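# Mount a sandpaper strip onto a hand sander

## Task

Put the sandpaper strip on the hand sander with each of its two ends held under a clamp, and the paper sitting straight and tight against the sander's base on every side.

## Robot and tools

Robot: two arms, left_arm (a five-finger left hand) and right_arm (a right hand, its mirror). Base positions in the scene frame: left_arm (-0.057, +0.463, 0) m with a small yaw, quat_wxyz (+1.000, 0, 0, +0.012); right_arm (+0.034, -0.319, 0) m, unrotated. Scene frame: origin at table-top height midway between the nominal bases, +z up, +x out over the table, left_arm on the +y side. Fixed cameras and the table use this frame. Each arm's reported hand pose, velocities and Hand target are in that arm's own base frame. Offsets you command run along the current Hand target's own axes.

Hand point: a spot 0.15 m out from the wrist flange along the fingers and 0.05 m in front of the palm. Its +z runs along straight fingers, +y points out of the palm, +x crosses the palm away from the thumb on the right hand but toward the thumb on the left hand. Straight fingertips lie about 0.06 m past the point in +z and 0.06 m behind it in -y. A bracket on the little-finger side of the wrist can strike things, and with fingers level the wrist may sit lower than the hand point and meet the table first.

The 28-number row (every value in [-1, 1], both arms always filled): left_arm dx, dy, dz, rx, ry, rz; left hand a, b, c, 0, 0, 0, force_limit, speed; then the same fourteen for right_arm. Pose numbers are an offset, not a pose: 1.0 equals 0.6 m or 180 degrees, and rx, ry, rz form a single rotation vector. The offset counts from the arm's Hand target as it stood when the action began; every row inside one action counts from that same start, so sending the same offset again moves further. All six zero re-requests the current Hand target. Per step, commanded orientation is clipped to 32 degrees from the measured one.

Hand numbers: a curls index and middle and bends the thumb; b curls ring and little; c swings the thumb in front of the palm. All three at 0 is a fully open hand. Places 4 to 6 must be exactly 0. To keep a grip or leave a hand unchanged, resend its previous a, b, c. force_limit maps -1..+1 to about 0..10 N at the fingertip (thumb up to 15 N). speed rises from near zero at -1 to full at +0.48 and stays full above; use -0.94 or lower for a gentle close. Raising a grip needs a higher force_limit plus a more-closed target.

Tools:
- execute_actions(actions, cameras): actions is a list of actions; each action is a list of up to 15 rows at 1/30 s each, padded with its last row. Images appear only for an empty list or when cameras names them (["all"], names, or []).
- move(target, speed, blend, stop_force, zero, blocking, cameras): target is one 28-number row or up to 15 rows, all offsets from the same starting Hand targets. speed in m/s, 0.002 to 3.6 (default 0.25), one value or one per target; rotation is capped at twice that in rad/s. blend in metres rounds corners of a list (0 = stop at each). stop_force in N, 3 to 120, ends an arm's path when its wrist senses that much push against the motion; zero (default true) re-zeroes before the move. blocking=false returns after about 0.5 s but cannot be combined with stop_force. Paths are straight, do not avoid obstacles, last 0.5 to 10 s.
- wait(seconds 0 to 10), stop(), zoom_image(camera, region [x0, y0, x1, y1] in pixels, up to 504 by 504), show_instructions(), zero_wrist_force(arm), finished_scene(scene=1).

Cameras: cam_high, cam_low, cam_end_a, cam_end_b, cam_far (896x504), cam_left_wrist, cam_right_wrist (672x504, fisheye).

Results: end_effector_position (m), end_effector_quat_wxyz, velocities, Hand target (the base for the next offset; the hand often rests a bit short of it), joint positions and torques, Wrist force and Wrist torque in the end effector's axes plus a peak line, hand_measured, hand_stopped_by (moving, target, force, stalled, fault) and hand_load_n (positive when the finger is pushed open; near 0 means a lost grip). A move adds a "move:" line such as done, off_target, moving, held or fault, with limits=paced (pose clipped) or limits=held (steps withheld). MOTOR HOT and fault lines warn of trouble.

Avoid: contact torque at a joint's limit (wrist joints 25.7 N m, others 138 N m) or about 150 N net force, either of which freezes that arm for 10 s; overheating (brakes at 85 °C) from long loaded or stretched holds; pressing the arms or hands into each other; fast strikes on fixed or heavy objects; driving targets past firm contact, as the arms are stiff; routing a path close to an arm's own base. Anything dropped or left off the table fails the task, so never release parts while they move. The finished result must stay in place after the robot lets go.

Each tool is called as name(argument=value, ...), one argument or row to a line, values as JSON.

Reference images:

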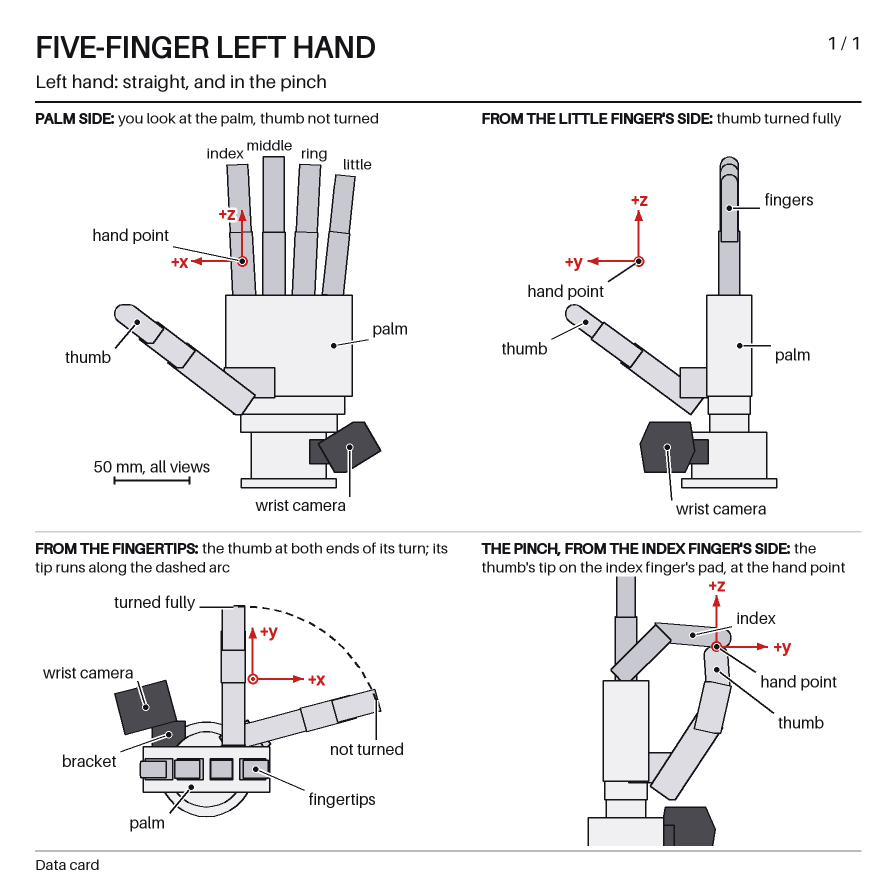

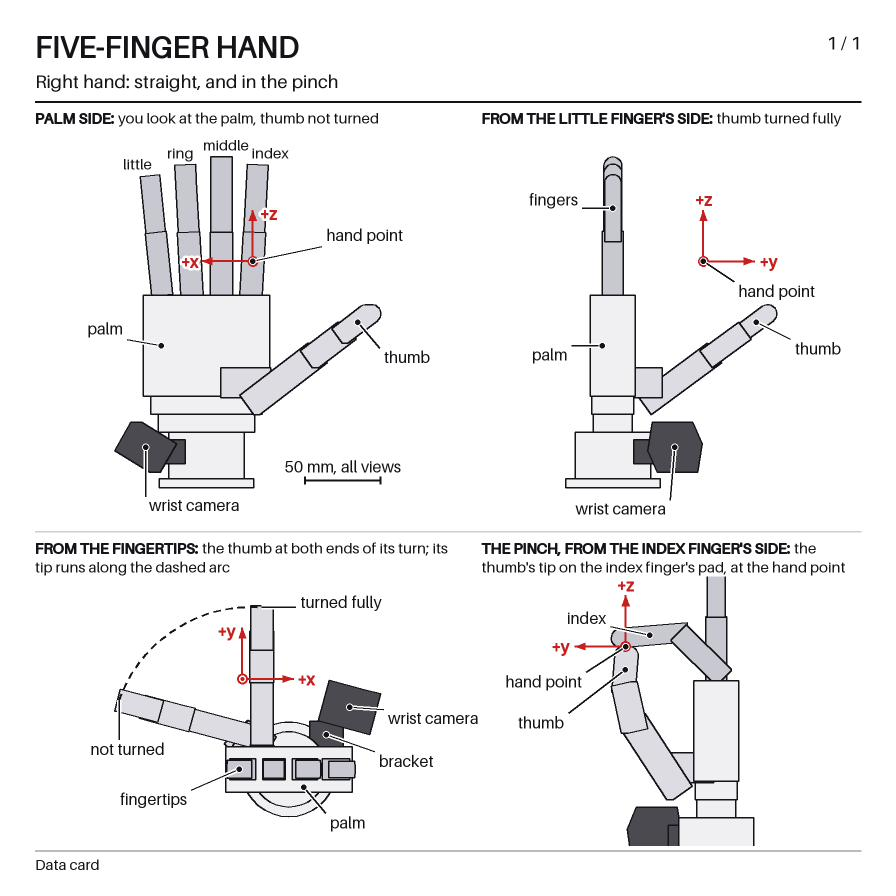

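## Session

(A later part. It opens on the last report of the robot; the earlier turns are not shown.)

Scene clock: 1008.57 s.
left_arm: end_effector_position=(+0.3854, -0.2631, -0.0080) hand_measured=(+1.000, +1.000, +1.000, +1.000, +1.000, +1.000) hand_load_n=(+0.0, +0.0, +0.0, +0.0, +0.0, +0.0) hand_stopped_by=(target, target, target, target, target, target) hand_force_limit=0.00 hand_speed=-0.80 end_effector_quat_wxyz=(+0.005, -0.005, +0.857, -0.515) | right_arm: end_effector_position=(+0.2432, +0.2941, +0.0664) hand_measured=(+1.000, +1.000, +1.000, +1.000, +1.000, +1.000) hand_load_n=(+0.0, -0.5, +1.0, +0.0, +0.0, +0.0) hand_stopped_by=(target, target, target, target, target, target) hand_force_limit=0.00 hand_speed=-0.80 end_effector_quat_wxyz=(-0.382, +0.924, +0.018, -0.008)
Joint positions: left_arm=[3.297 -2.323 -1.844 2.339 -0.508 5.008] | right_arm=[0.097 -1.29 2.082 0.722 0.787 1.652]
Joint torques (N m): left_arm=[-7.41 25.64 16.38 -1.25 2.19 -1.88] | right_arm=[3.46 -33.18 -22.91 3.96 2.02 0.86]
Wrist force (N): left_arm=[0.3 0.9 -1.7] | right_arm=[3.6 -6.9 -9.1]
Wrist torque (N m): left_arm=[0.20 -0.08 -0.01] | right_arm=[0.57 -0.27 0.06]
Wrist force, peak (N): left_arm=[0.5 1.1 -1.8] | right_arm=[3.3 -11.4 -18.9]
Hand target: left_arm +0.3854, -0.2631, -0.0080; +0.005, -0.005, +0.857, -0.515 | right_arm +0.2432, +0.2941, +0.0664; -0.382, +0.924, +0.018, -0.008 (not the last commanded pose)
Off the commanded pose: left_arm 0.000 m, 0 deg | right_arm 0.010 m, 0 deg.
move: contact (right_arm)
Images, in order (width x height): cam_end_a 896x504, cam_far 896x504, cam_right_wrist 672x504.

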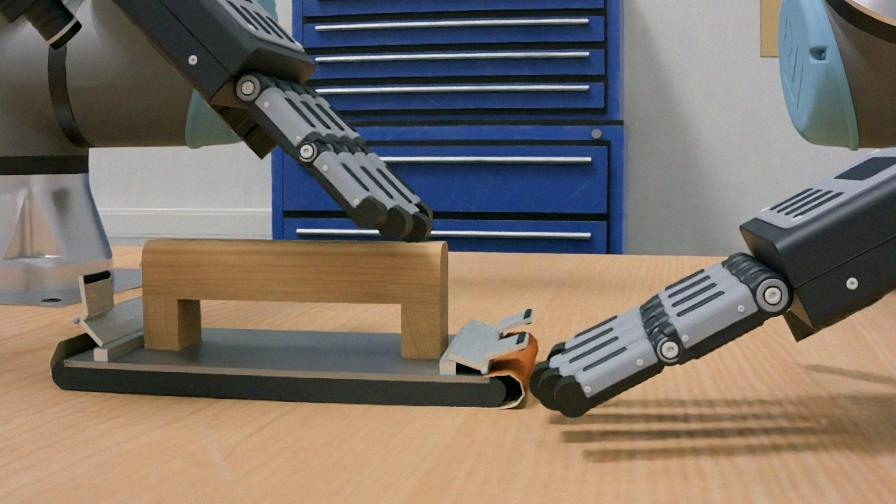

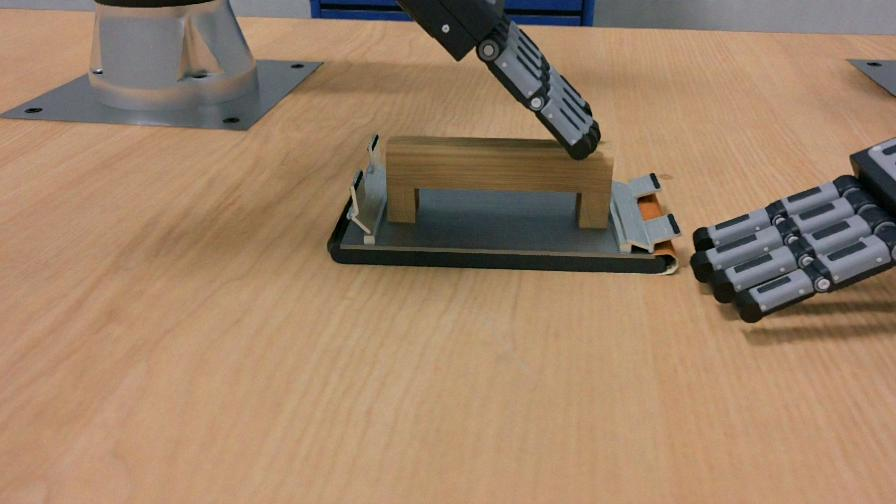

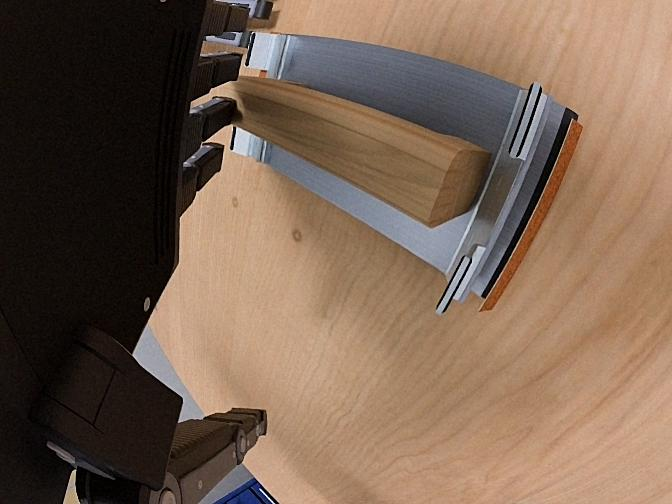

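move(
  target=[0,-0.0077,0.0144,0,0,0, 0,0,0,0,0,0, 0,-0.8, 0,0,0,0,0,0, 0,0,0,0,0,0, 0,-0.8],
  speed=0.02,
  stop_force=8,
  cameras=["cam_end_a","cam_far"],
)

zoom_image(
  camera="cam_end_a",
  region=[420, 290, 600, 430],
)

zoom_image(
  camera="cam_far",
  region=[600, 150, 780, 290],
)

Scene clock: 1025.43 s.
left_arm: end_effector_position=(+0.3855, -0.2729, -0.0080) hand_measured=(+1.000, +1.000, +1.000, +1.000, +1.000, +1.000) hand_load_n=(+0.0, +0.0, +0.0, +0.0, +0.0, -0.5) hand_stopped_by=(target, target, target, target, target, target) hand_force_limit=0.00 hand_speed=-0.80 end_effector_quat_wxyz=(+0.005, -0.005, +0.857, -0.515) | right_arm: end_effector_position=(+0.2432, +0.2941, +0.0664) hand_measured=(+1.000, +1.000, +1.000, +1.000, +1.000, +1.000) hand_load_n=(+0.0, +0.0, +1.0, +0.0, +0.0, +0.0) hand_stopped_by=(target, target, target, target, target, target) hand_force_limit=0.00 hand_speed=-0.80 end_effector_quat_wxyz=(-0.382, +0.924, +0.018, -0.008)
Joint positions: left_arm=[3.273 -2.318 -1.836 2.369 -0.502 4.959] | right_arm=[0.097 -1.29 2.082 0.722 0.787 1.652]
Joint torques (N m): left_arm=[-6.92 41.81 16.52 -0.95 2.28 -1.89] | right_arm=[13.43 -32.77 -22.33 3.92 -1.16 1.19]
Wrist force (N): left_arm=[0.3 0.8 -1.7] | right_arm=[3.4 -6.9 -9.2]
Wrist torque (N m): left_arm=[0.18 -0.10 0.00] | right_arm=[0.57 -0.23 0.05]
Wrist force, peak (N): left_arm=[0.3 0.9 -2.0] | right_arm=[3.4 -7.4 -9.7]
Hand target: left_arm +0.3855, -0.2729, -0.0080; +0.005, -0.005, +0.857, -0.515 | right_arm +0.2432, +0.2941, +0.0664; -0.382, +0.924, +0.018, -0.008
Off the commanded pose: left_arm 0.000 m, 0 deg | right_arm 0.000 m, 0 deg.
move: done
Images, in order (width x height): cam_end_a 896x504, cam_far 896x504.

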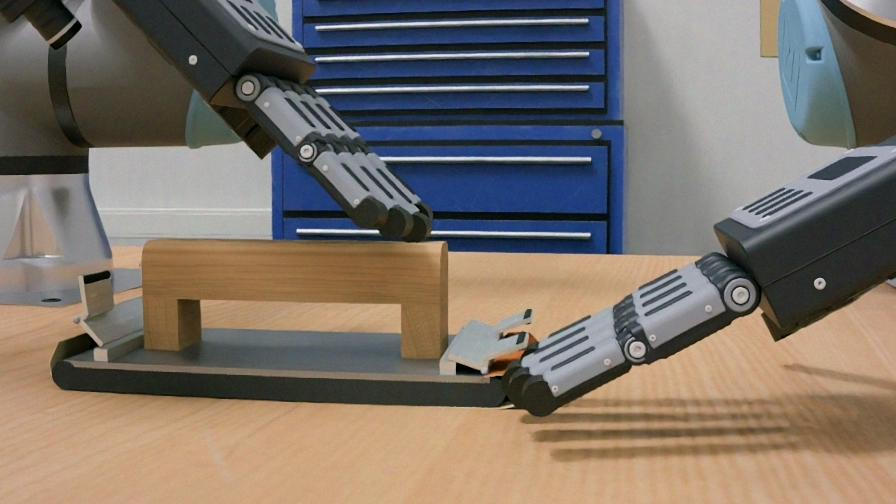

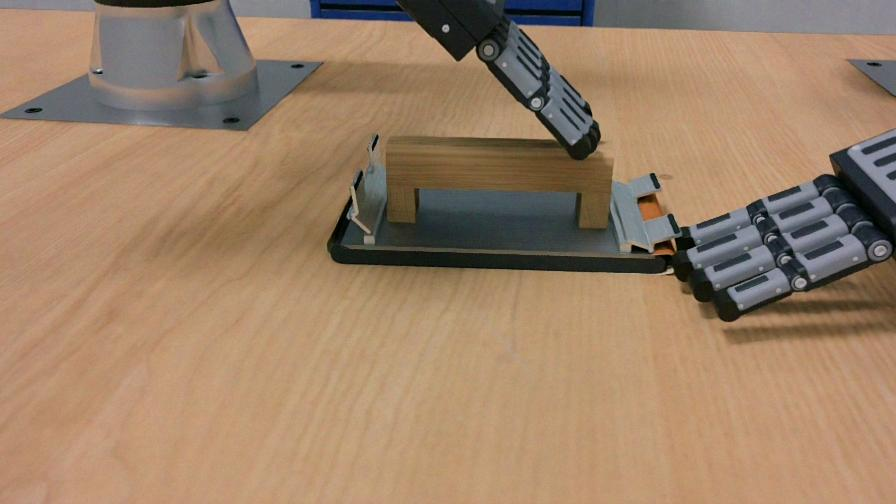

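Scaled by 2.800 from the camera's 896x504 image, which has a finer 1280x720 frame.

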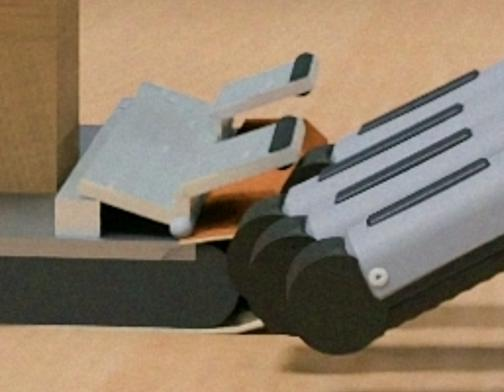

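Scaled by 2.800 from the camera's 896x504 image, which has a finer 1280x720 frame.

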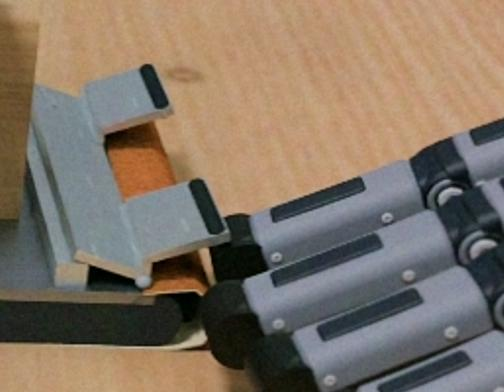

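move(
  target=[
    [0,-0.0026,0.0049,0,0,0, 0,0,0,0,0,0, 0,-0.8, 0,0,0,0,0,0, 0,0,0,0,0,0, 0,-0.8],
    [0,-0.028,-0.0032,0,0,0, 0,0,0,0,0,0, 0,-0.8, 0,0,0,0,0,0, 0,0,0,0,0,0, 0,-0.8],
  ],
  speed=0.02,
  stop_force=15,
  cameras=["cam_end_a","cam_far"],
)

zoom_image(
  camera="cam_end_a",
  region=[420, 290, 600, 430],
)

zoom_image(
  camera="cam_far",
  region=[600, 150, 780, 290],
)

Scene clock: 1042.13 s.
left_arm: end_effector_position=(+0.3856, -0.2764, -0.0055) hand_measured=(+1.000, +1.000, +1.000, +0.998, +1.000, +1.000) hand_load_n=(+0.0, +0.0, +0.0, -17.0, +0.0, -0.5) hand_stopped_by=(target, target, target, target, target, target) hand_force_limit=0.00 hand_speed=-0.80 end_effector_quat_wxyz=(+0.005, -0.005, +0.857, -0.515) | right_arm: end_effector_position=(+0.2432, +0.2941, +0.0664) hand_measured=(+1.000, +1.000, +1.000, +1.000, +1.000, +1.000) hand_load_n=(+0.0, +0.0, +0.5, +0.0, +0.0, +0.0) hand_stopped_by=(target, target, target, target, target, target) hand_force_limit=0.00 hand_speed=-0.80 end_effector_quat_wxyz=(-0.382, +0.924, +0.018, -0.008)
Joint positions: left_arm=[3.264 -2.311 -1.833 2.375 -0.5 4.941] | right_arm=[0.097 -1.29 2.082 0.722 0.787 1.652]
Joint torques (N m): left_arm=[4.44 28.42 -3.28 -3.27 3.88 0.85] | right_arm=[12.66 -25.41 -21.2 -2.21 -1.21 1.07]
Wrist force (N): left_arm=[-2.2 18.5 -6.4] | right_arm=[-0.2 -5.8 -18.8]
Wrist torque (N m): left_arm=[0.01 -0.26 -0.31] | right_arm=[1.01 -0.23 -0.13]
Wrist force, peak (N): left_arm=[-3.4 19.3 -8.1] | right_arm=[-0.5 -6.0 -19.6]
Hand target: left_arm +0.3856, -0.2764, -0.0055; +0.005, -0.005, +0.857, -0.515 (not the last commanded pose) | right_arm +0.2432, +0.2941, +0.0664; -0.382, +0.924, +0.018, -0.008
Off the commanded pose: left_arm 0.014 m, 0 deg | right_arm 0.000 m, 0 deg.
move: contact (left_arm); path passed 1 of 2 targets
Images, in order (width x height): cam_end_a 896x504, cam_far 896x504.

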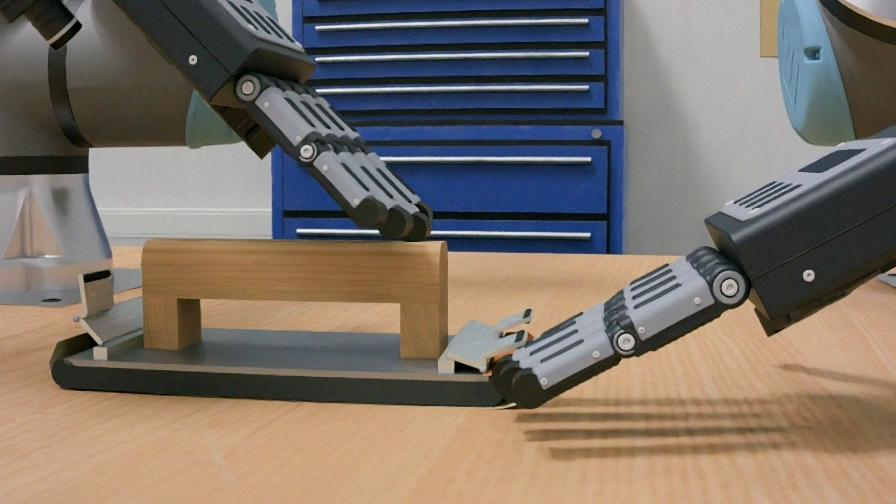

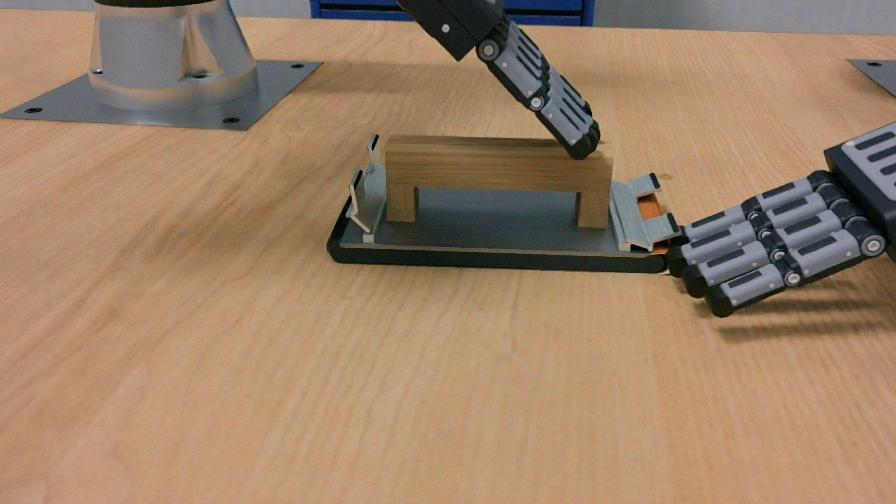

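Scaled by 2.800 from the camera's 896x504 image, which has a finer 1280x720 frame.

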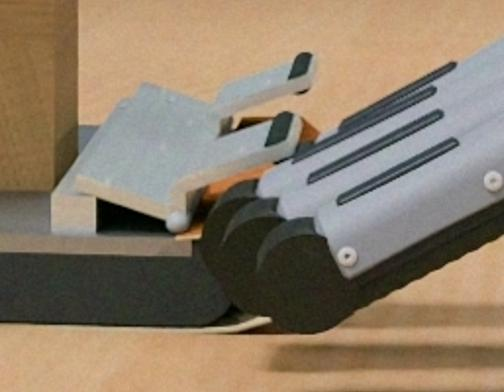

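Scaled by 2.800 from the camera's 896x504 image, which has a finer 1280x720 frame.

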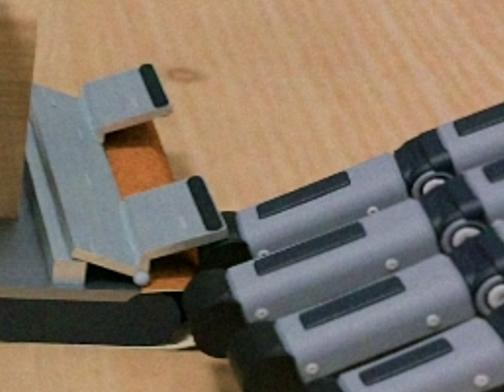

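move(
  target=[
    [-0.0003,0.0173,-0.0185,0,0,0, 0,0,0,0,0,0, 0,-0.8, 0,0,0,0,0,0, 0,0,0,0,0,0, 0,-0.8],
    [0.0947,0.0142,-0.0202,0,0,0, 0,0,0,0,0,0, 0,-0.8, 0,0,0,0,0,0, 0,0,0,0,0,0, 0,-0.8],
  ],
  speed=0.05,
  cameras=["cam_end_a","cam_far","cam_left_wrist"],
)

zoom_image(
  camera="cam_end_a",
  region=[420, 250, 620, 430],
)

zoom_image(
  camera="cam_far",
  region=[580, 130, 780, 290],
)

zoom_image(
  camera="cam_left_wrist",
  region=[280, 0, 480, 240],
)

Scene clock: 1094.47 s.
left_arm: end_effector_position=(+0.3287, -0.2624, -0.0076) hand_measured=(+1.000, +1.000, +1.000, +1.000, +1.000, +1.000) hand_load_n=(+0.0, +0.0, +0.0, +0.0, +0.0, +0.0) hand_stopped_by=(target, target, target, target, target, target) hand_force_limit=0.00 hand_speed=-0.80 end_effector_quat_wxyz=(+0.005, -0.005, +0.857, -0.515) | right_arm: end_effector_position=(+0.2432, +0.2941, +0.0664) hand_measured=(+1.000, +1.000, +1.000, +1.000, +1.000, +1.000) hand_load_n=(+0.0, +0.0, +0.5, +0.0, +0.0, -0.5) hand_stopped_by=(target, target, target, target, target, target) hand_force_limit=0.00 hand_speed=-0.80 end_effector_quat_wxyz=(-0.382, +0.924, +0.018, -0.008)
Joint positions: left_arm=[3.325 -2.26 -2.025 2.41 -0.516 5.062] | right_arm=[0.097 -1.29 2.082 0.722 0.787 1.652]
Joint torques (N m): left_arm=[8.87 39.03 -4.41 -1.17 -0.1 1.45] | right_arm=[6.98 -8.83 -20.34 4.47 2.61 1.17]
Wrist force (N): left_arm=[0.1 0.8 -1.7] | right_arm=[5.4 -7.2 -8.5]
Wrist torque (N m): left_arm=[0.18 -0.07 -0.14] | right_arm=[0.48 -0.13 0.15]
Wrist force, peak (N): left_arm=[-2.4 18.6 -6.7] | right_arm=[-0.4 -6.3 -19.0]
Hand target: left_arm +0.3286, -0.2624, -0.0075; +0.005, -0.005, +0.857, -0.515 | right_arm +0.2432, +0.2941, +0.0664; -0.382, +0.924, +0.018, -0.008
Off the commanded pose: left_arm 0.000 m, 0 deg | right_arm 0.000 m, 0 deg.
move: done
Images, in order (width x height): cam_end_a 896x504, cam_far 896x504, cam_left_wrist 672x504.

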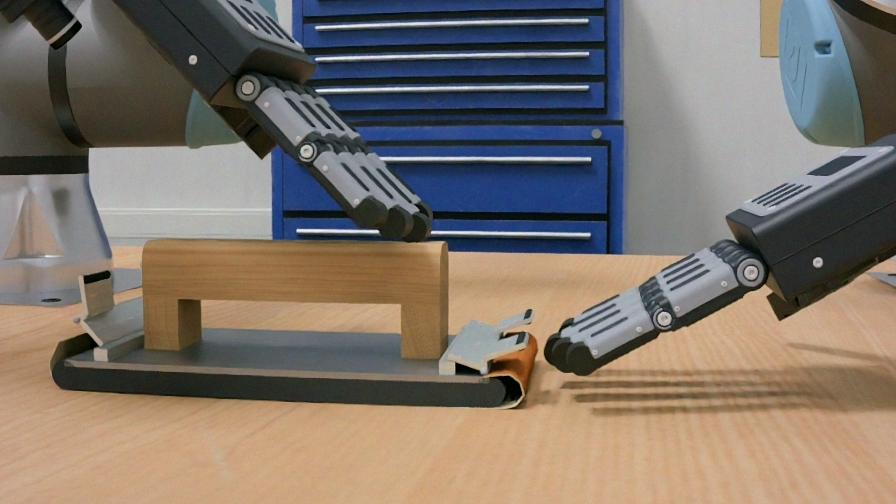

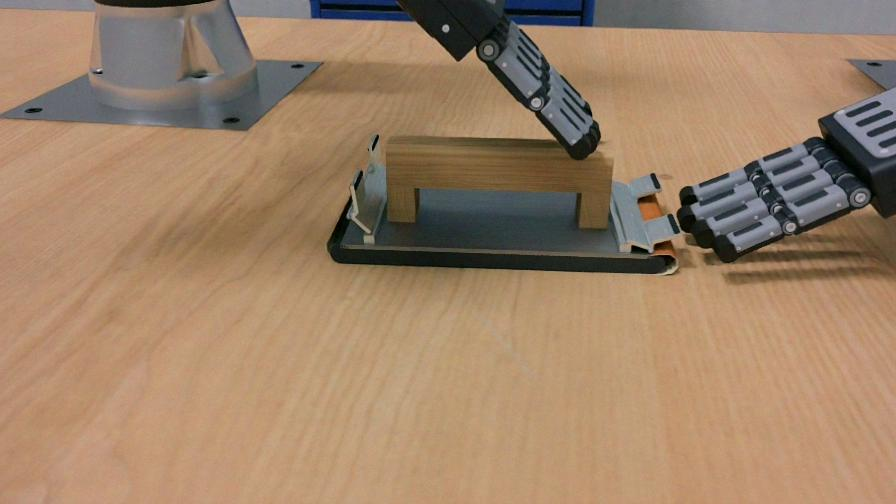

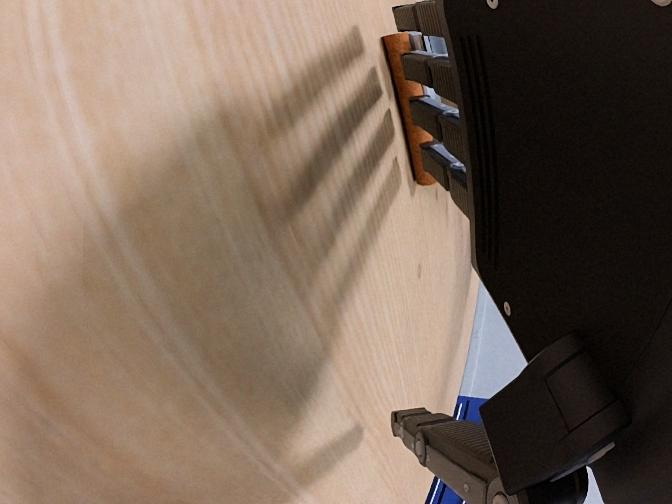

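Scaled by 2.520 from the camera's 896x504 image, which has a finer 1280x720 frame.

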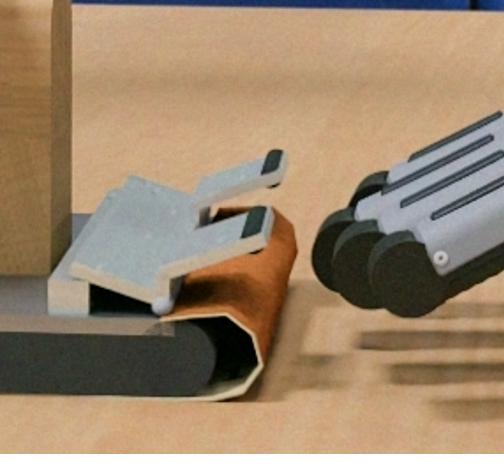

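Scaled by 2.520 from the camera's 896x504 image, which has a finer 1280x720 frame.

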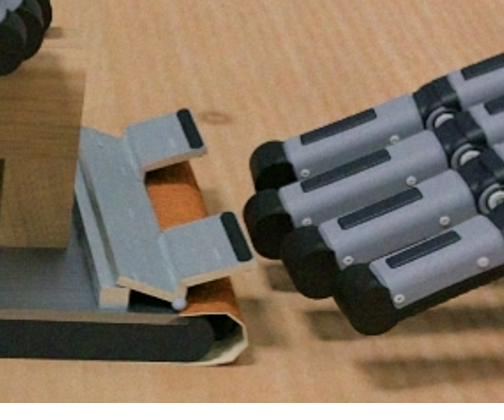

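Scaled by 2.100 from the camera's 672x504 image, which has a finer 960x720 frame.

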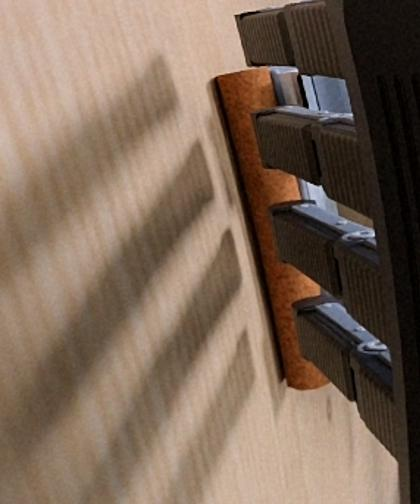

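move(
  target=[0,-0.0092,0.0174,0,0,0, 0,0,0,0,0,0, 0,-0.8, 0,0,0,0,0,0, 0,0,0,0,0,0, 0,-0.8],
  speed=0.03,
  stop_force=8,
  cameras=["cam_end_a","cam_far","cam_left_wrist"],
)

zoom_image(
  camera="cam_end_a",
  region=[440, 270, 600, 430],
)

zoom_image(
  camera="cam_far",
  region=[600, 150, 740, 290],
)

Scene clock: 1113.13 s.
left_arm: end_effector_position=(+0.3288, -0.2742, -0.0076) hand_measured=(+1.000, +1.000, +1.000, +1.000, +1.000, +1.000) hand_load_n=(+0.0, +0.0, -1.0, +0.0, +0.0, +0.0) hand_stopped_by=(target, target, target, target, target, target) hand_force_limit=0.00 hand_speed=-0.80 end_effector_quat_wxyz=(+0.005, -0.005, +0.857, -0.515) | right_arm: end_effector_position=(+0.2432, +0.2941, +0.0664) hand_measured=(+1.000, +1.000, +1.000, +1.000, +1.000, +1.000) hand_load_n=(+0.0, +0.0, +0.5, +0.0, +0.0, +0.0) hand_stopped_by=(target, target, target, target, target, target) hand_force_limit=0.00 hand_speed=-0.80 end_effector_quat_wxyz=(-0.382, +0.924, +0.018, -0.008)
Joint positions: left_arm=[3.29 -2.252 -2.013 2.449 -0.506 4.995] | right_arm=[0.097 -1.29 2.082 0.722 0.787 1.652]
Joint torques (N m): left_arm=[-7.77 37.88 15.27 -0.99 2.44 -2.02] | right_arm=[-5.3 -9.28 -19.83 4.47 2.44 1.26]
Wrist force (N): left_arm=[0.4 1.5 -4.0] | right_arm=[5.4 -6.9 -8.5]
Wrist torque (N m): left_arm=[0.30 -0.13 -0.02] | right_arm=[0.51 -0.14 0.16]
Wrist force, peak (N): left_arm=[0.4 1.2 -4.3] | right_arm=[5.5 -7.2 -9.2]
Hand target: left_arm +0.3288, -0.2742, -0.0076; +0.005, -0.005, +0.857, -0.515 | right_arm +0.2432, +0.2941, +0.0664; -0.382, +0.924, +0.018, -0.008
Off the commanded pose: left_arm 0.000 m, 0 deg | right_arm 0.000 m, 0 deg.
move: done
Images, in order (width x height): cam_end_a 896x504, cam_far 896x504, cam_left_wrist 672x504.

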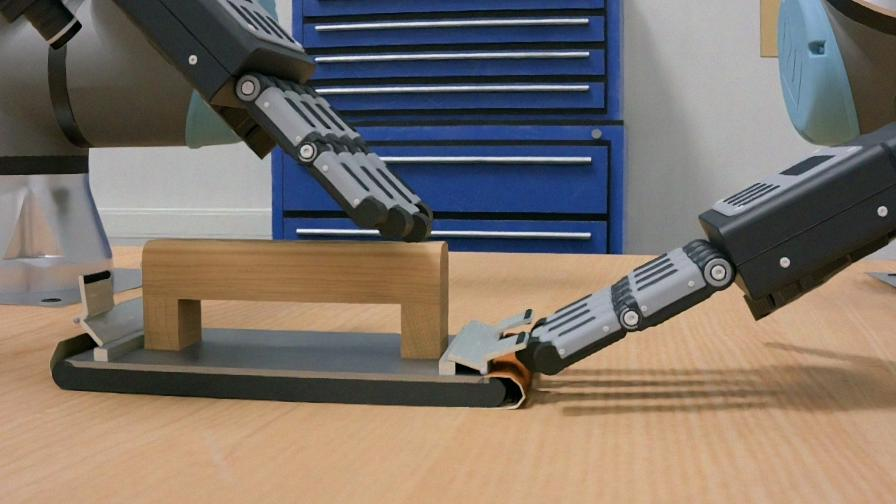

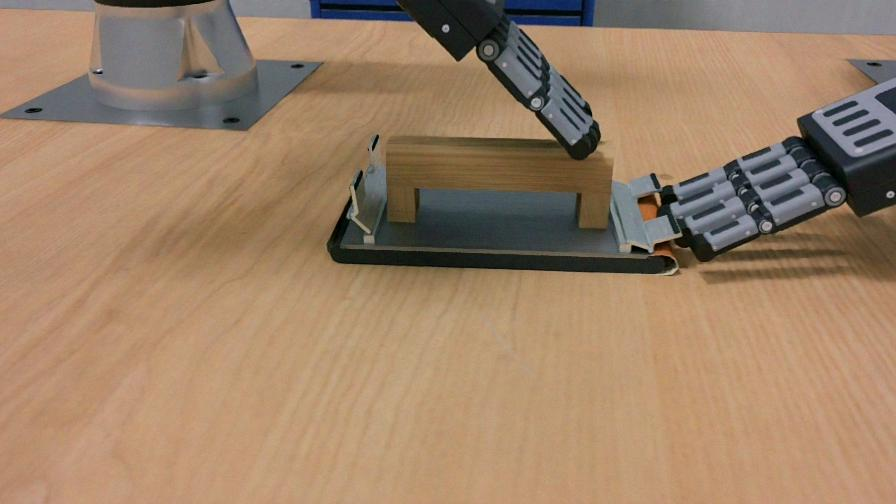

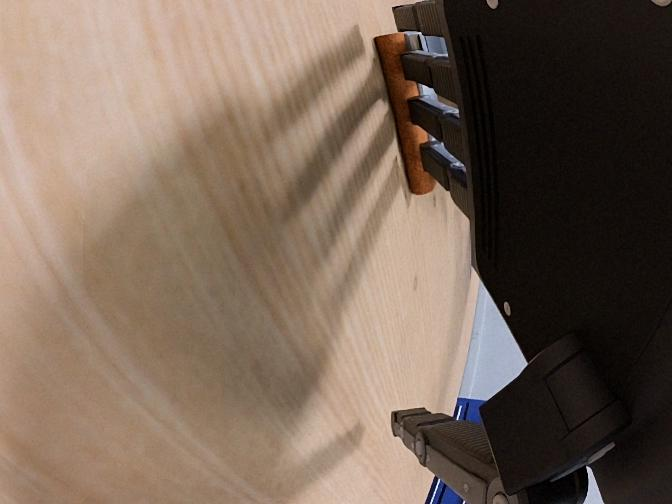

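Scaled by 3.150 from the camera's 896x504 image, which has a finer 1280x720 frame.

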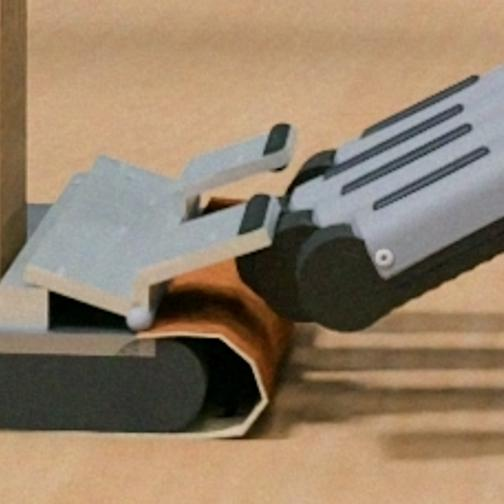

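Scaled by 3.600 from the camera's 896x504 image, which has a finer 1280x720 frame.

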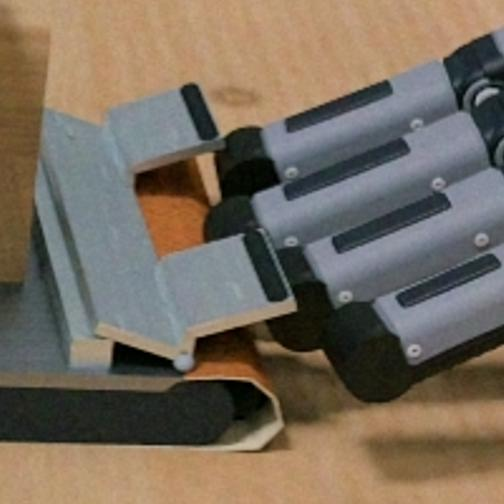

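move(
  target=[0,-0.0128,-0.0077,0,0,0, 0,0,0,0,0,0, 0,-0.8, 0,0,0,0,0,0, 0,0,0,0,0,0, 0,-0.8],
  speed=0.015,
  stop_force=28,
  cameras=["cam_end_a","cam_far","cam_left_wrist"],
)

zoom_image(
  camera="cam_end_a",
  region=[440, 270, 600, 430],
)

zoom_image(
  camera="cam_far",
  region=[600, 150, 740, 290],
)

Scene clock: 1142.13 s.
left_arm: end_effector_position=(+0.3287, -0.2738, +0.0014) hand_measured=(+1.000, +0.998, +1.000, +1.000, +1.000, +1.000) hand_load_n=(+0.0, -5.0, +0.0, +0.0, +0.0, -0.5) hand_stopped_by=(target, target, target, target, target, target) hand_force_limit=0.00 hand_speed=-0.80 end_effector_quat_wxyz=(+0.005, -0.005, +0.857, -0.515) | right_arm: end_effector_position=(+0.2432, +0.2941, +0.0664) hand_measured=(+1.000, +1.000, +1.000, +1.000, +1.000, +1.000) hand_load_n=(+0.0, +0.0, +0.5, +0.0, +0.0, -0.5) hand_stopped_by=(target, target, target, target, target, target) hand_force_limit=0.00 hand_speed=-0.80 end_effector_quat_wxyz=(-0.382, +0.924, +0.018, -0.008)
Joint positions: left_arm=[3.292 -2.231 -2.015 2.428 -0.507 4.997] | right_arm=[0.097 -1.29 2.082 0.722 0.787 1.652]
Joint torques (N m): left_arm=[7.24 37.42 -3.47 -4.31 1.06 1.47] | right_arm=[-5.77 -9.01 -18.85 -0.76 -2.34 1.16]
Wrist force (N): left_arm=[0.4 5.0 -8.3] | right_arm=[4.8 -4.3 -14.4]
Wrist torque (N m): left_arm=[0.44 -0.31 -0.30] | right_arm=[0.68 -0.11 0.19]
Wrist force, peak (N): left_arm=[0.0 15.6 -8.3] | right_arm=[4.1 -3.5 -16.2]
Hand target: left_arm +0.3287, -0.2738, +0.0014; +0.005, -0.005, +0.857, -0.515 | right_arm +0.2432, +0.2941, +0.0664; -0.382, +0.924, +0.018, -0.008
Off the commanded pose: left_arm 0.000 m, 0 deg | right_arm 0.000 m, 0 deg.
move: done
Images, in order (width x height): cam_end_a 896x504, cam_far 896x504, cam_left_wrist 672x504.

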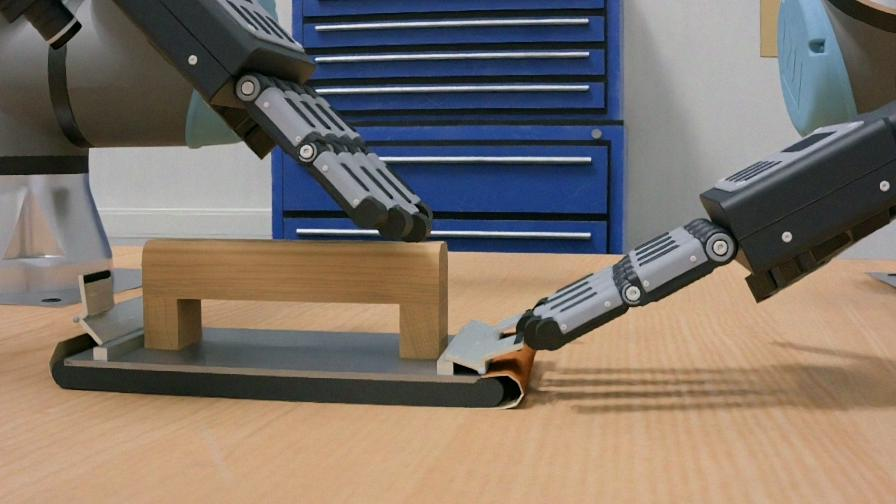

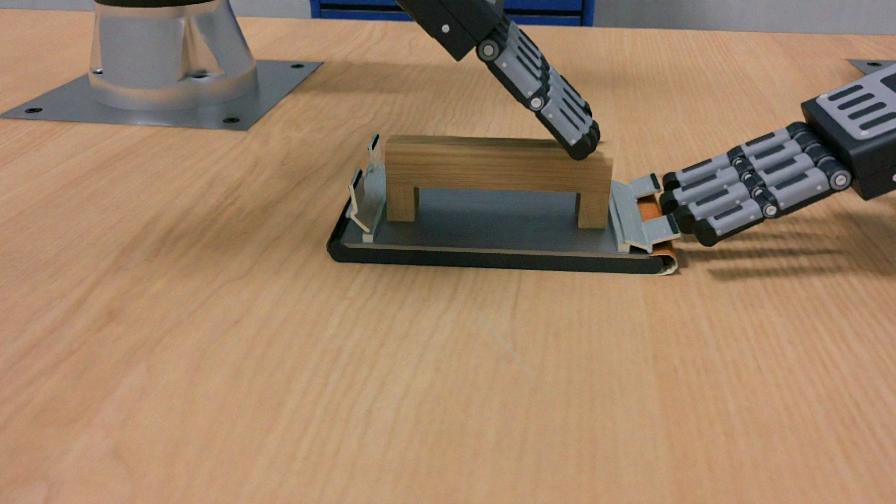

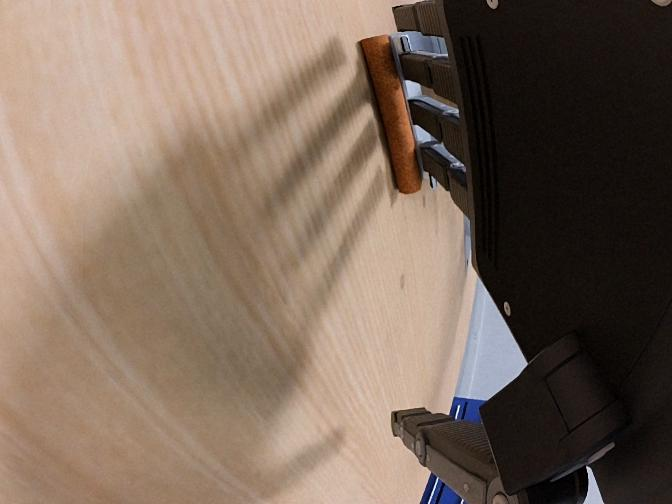

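Scaled by 3.150 from the camera's 896x504 image, which has a finer 1280x720 frame.

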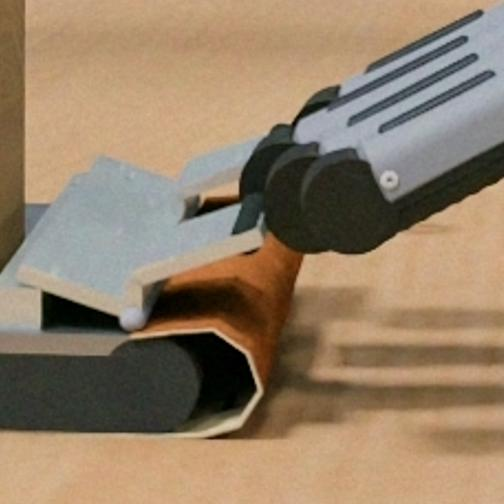

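Scaled by 3.600 from the camera's 896x504 image, which has a finer 1280x720 frame.

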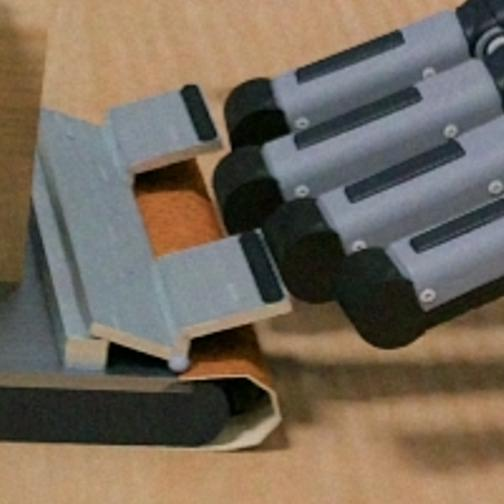

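move(
  target=[
    [-0.0015,-0.0492,-0.1203,0,0,0, 0,0,0,0,0,0, 0,-0.8, 0,0,0,0,0,0, 0,0,0,0,0,0, 0,-0.8],
    [0.0035,-0.148,-0.1423,0,0,-0.5, 0,0,0,0,0,0, 0,-0.8, 0,0,0,0,0,0, 0,0,0,0,0,0, 0,-0.8],
    [0.0098,-0.1975,-0.0648,0,0,-1.0, 0,0,0,0,0,0, 0,-0.8, 0,0,0,0,0,0, 0,0,0,0,0,0, 0,-0.8],
  ],
  speed=0.4,
  blend=0.02,
  cameras=["cam_high","cam_end_a","cam_far","cam_left_wrist"],
)

Scene clock: 1238.67 s.
left_arm: end_effector_position=(+0.3227, -0.2953, +0.1242) hand_measured=(+1.000, +1.000, +1.000, +1.000, +1.000, +1.000) hand_load_n=(+0.0, +0.0, +0.0, +0.0, +0.0, +0.0) hand_stopped_by=(target, target, target, target, target, target) hand_force_limit=0.00 hand_speed=-0.80 end_effector_quat_wxyz=(+0.515, +0.857, +0.005, +0.005) | right_arm: end_effector_position=(+0.2432, +0.2941, +0.0664) hand_measured=(+1.000, +1.000, +1.000, +1.000, +1.000, +1.000) hand_load_n=(+0.0, +0.0, +0.5, +0.0, +0.0, +0.0) hand_stopped_by=(target, target, target, target, target, target) hand_force_limit=0.00 hand_speed=-0.80 end_effector_quat_wxyz=(-0.382, +0.924, +0.018, -0.008)
Joint positions: left_arm=[3.455 -2.158 -2.265 2.348 -0.567 2.154] | right_arm=[0.097 -1.29 2.082 0.722 0.787 1.652]
Joint torques (N m): left_arm=[-7.33 32.57 -6.91 -1.37 -0.34 -2.15] | right_arm=[13.99 -8.73 -17.75 0.95 1.71 1.09]
Wrist force (N): left_arm=[-0.6 -0.9 0.7] | right_arm=[4.7 -4.7 -12.8]
Wrist torque (N m): left_arm=[-0.09 0.15 -0.05] | right_arm=[0.67 -0.15 0.18]
Wrist force, peak (N): left_arm=[0.8 5.4 -8.3] | right_arm=[5.0 -4.2 -15.0]
Hand target: left_arm +0.3227, -0.2953, +0.1242; +0.515, +0.857, +0.005, +0.005 | right_arm +0.2432, +0.2941, +0.0664; -0.382, +0.924, +0.018, -0.008
Off the commanded pose: left_arm 0.000 m, 0 deg | right_arm 0.000 m, 0 deg.
move: done
Images, in order (width x height): cam_high 896x504, cam_end_a 896x504, cam_far 896x504, cam_left_wrist 672x504.

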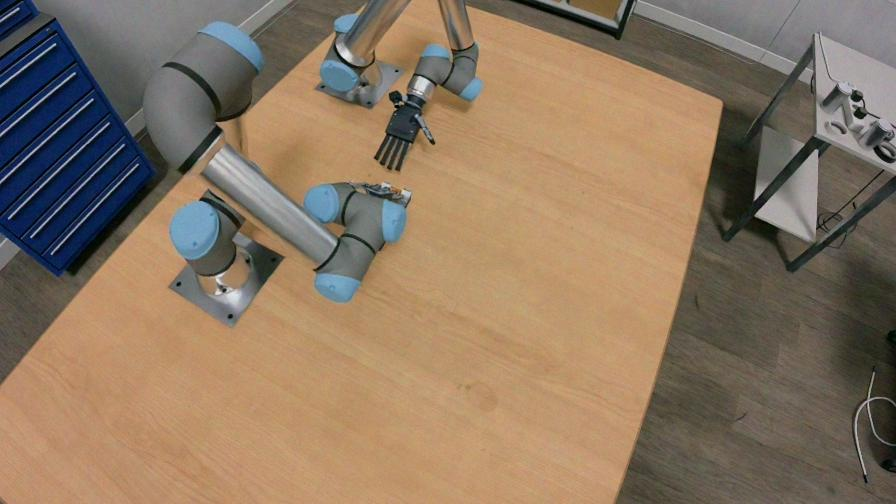

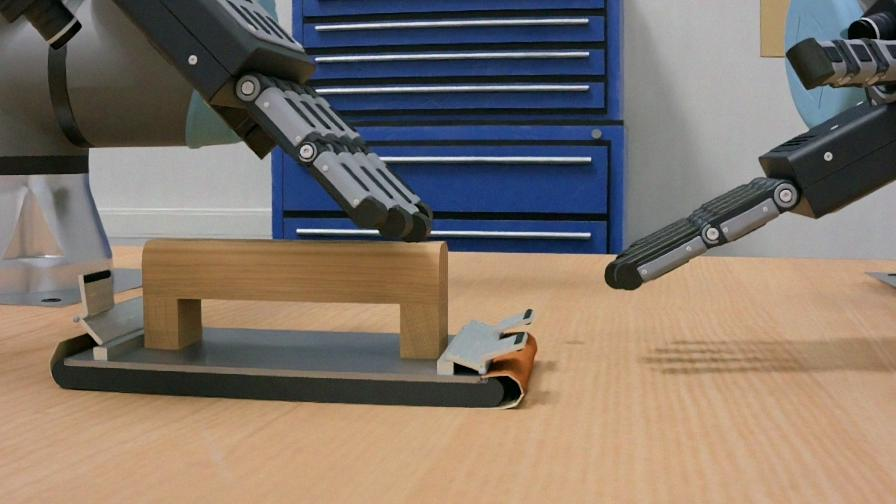

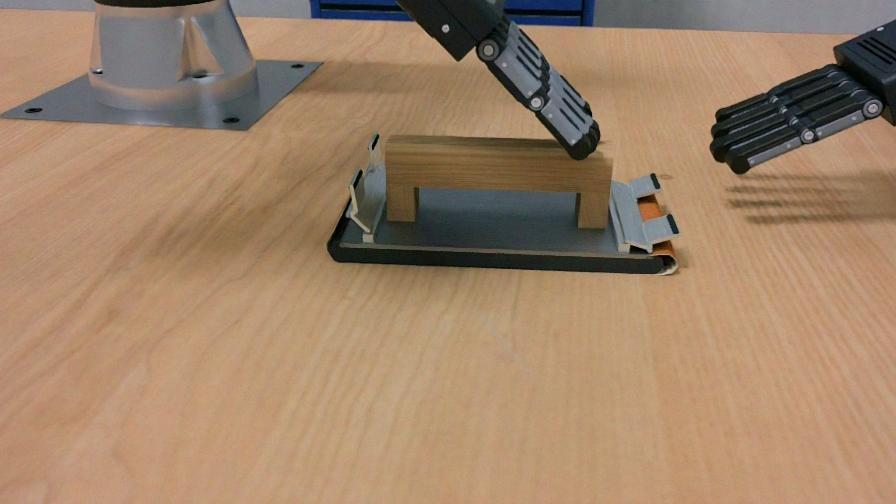

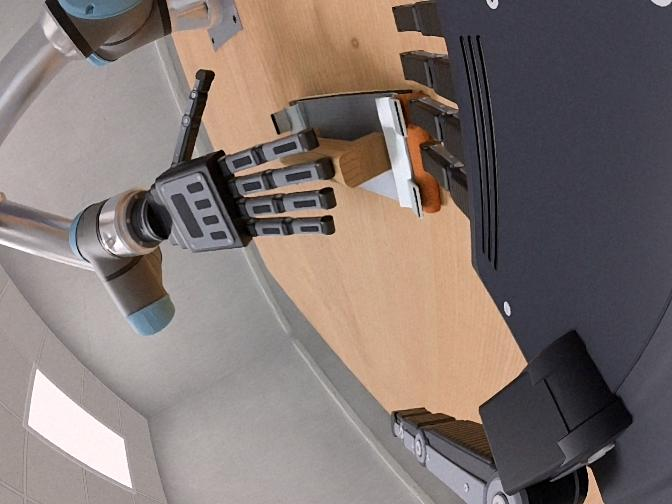

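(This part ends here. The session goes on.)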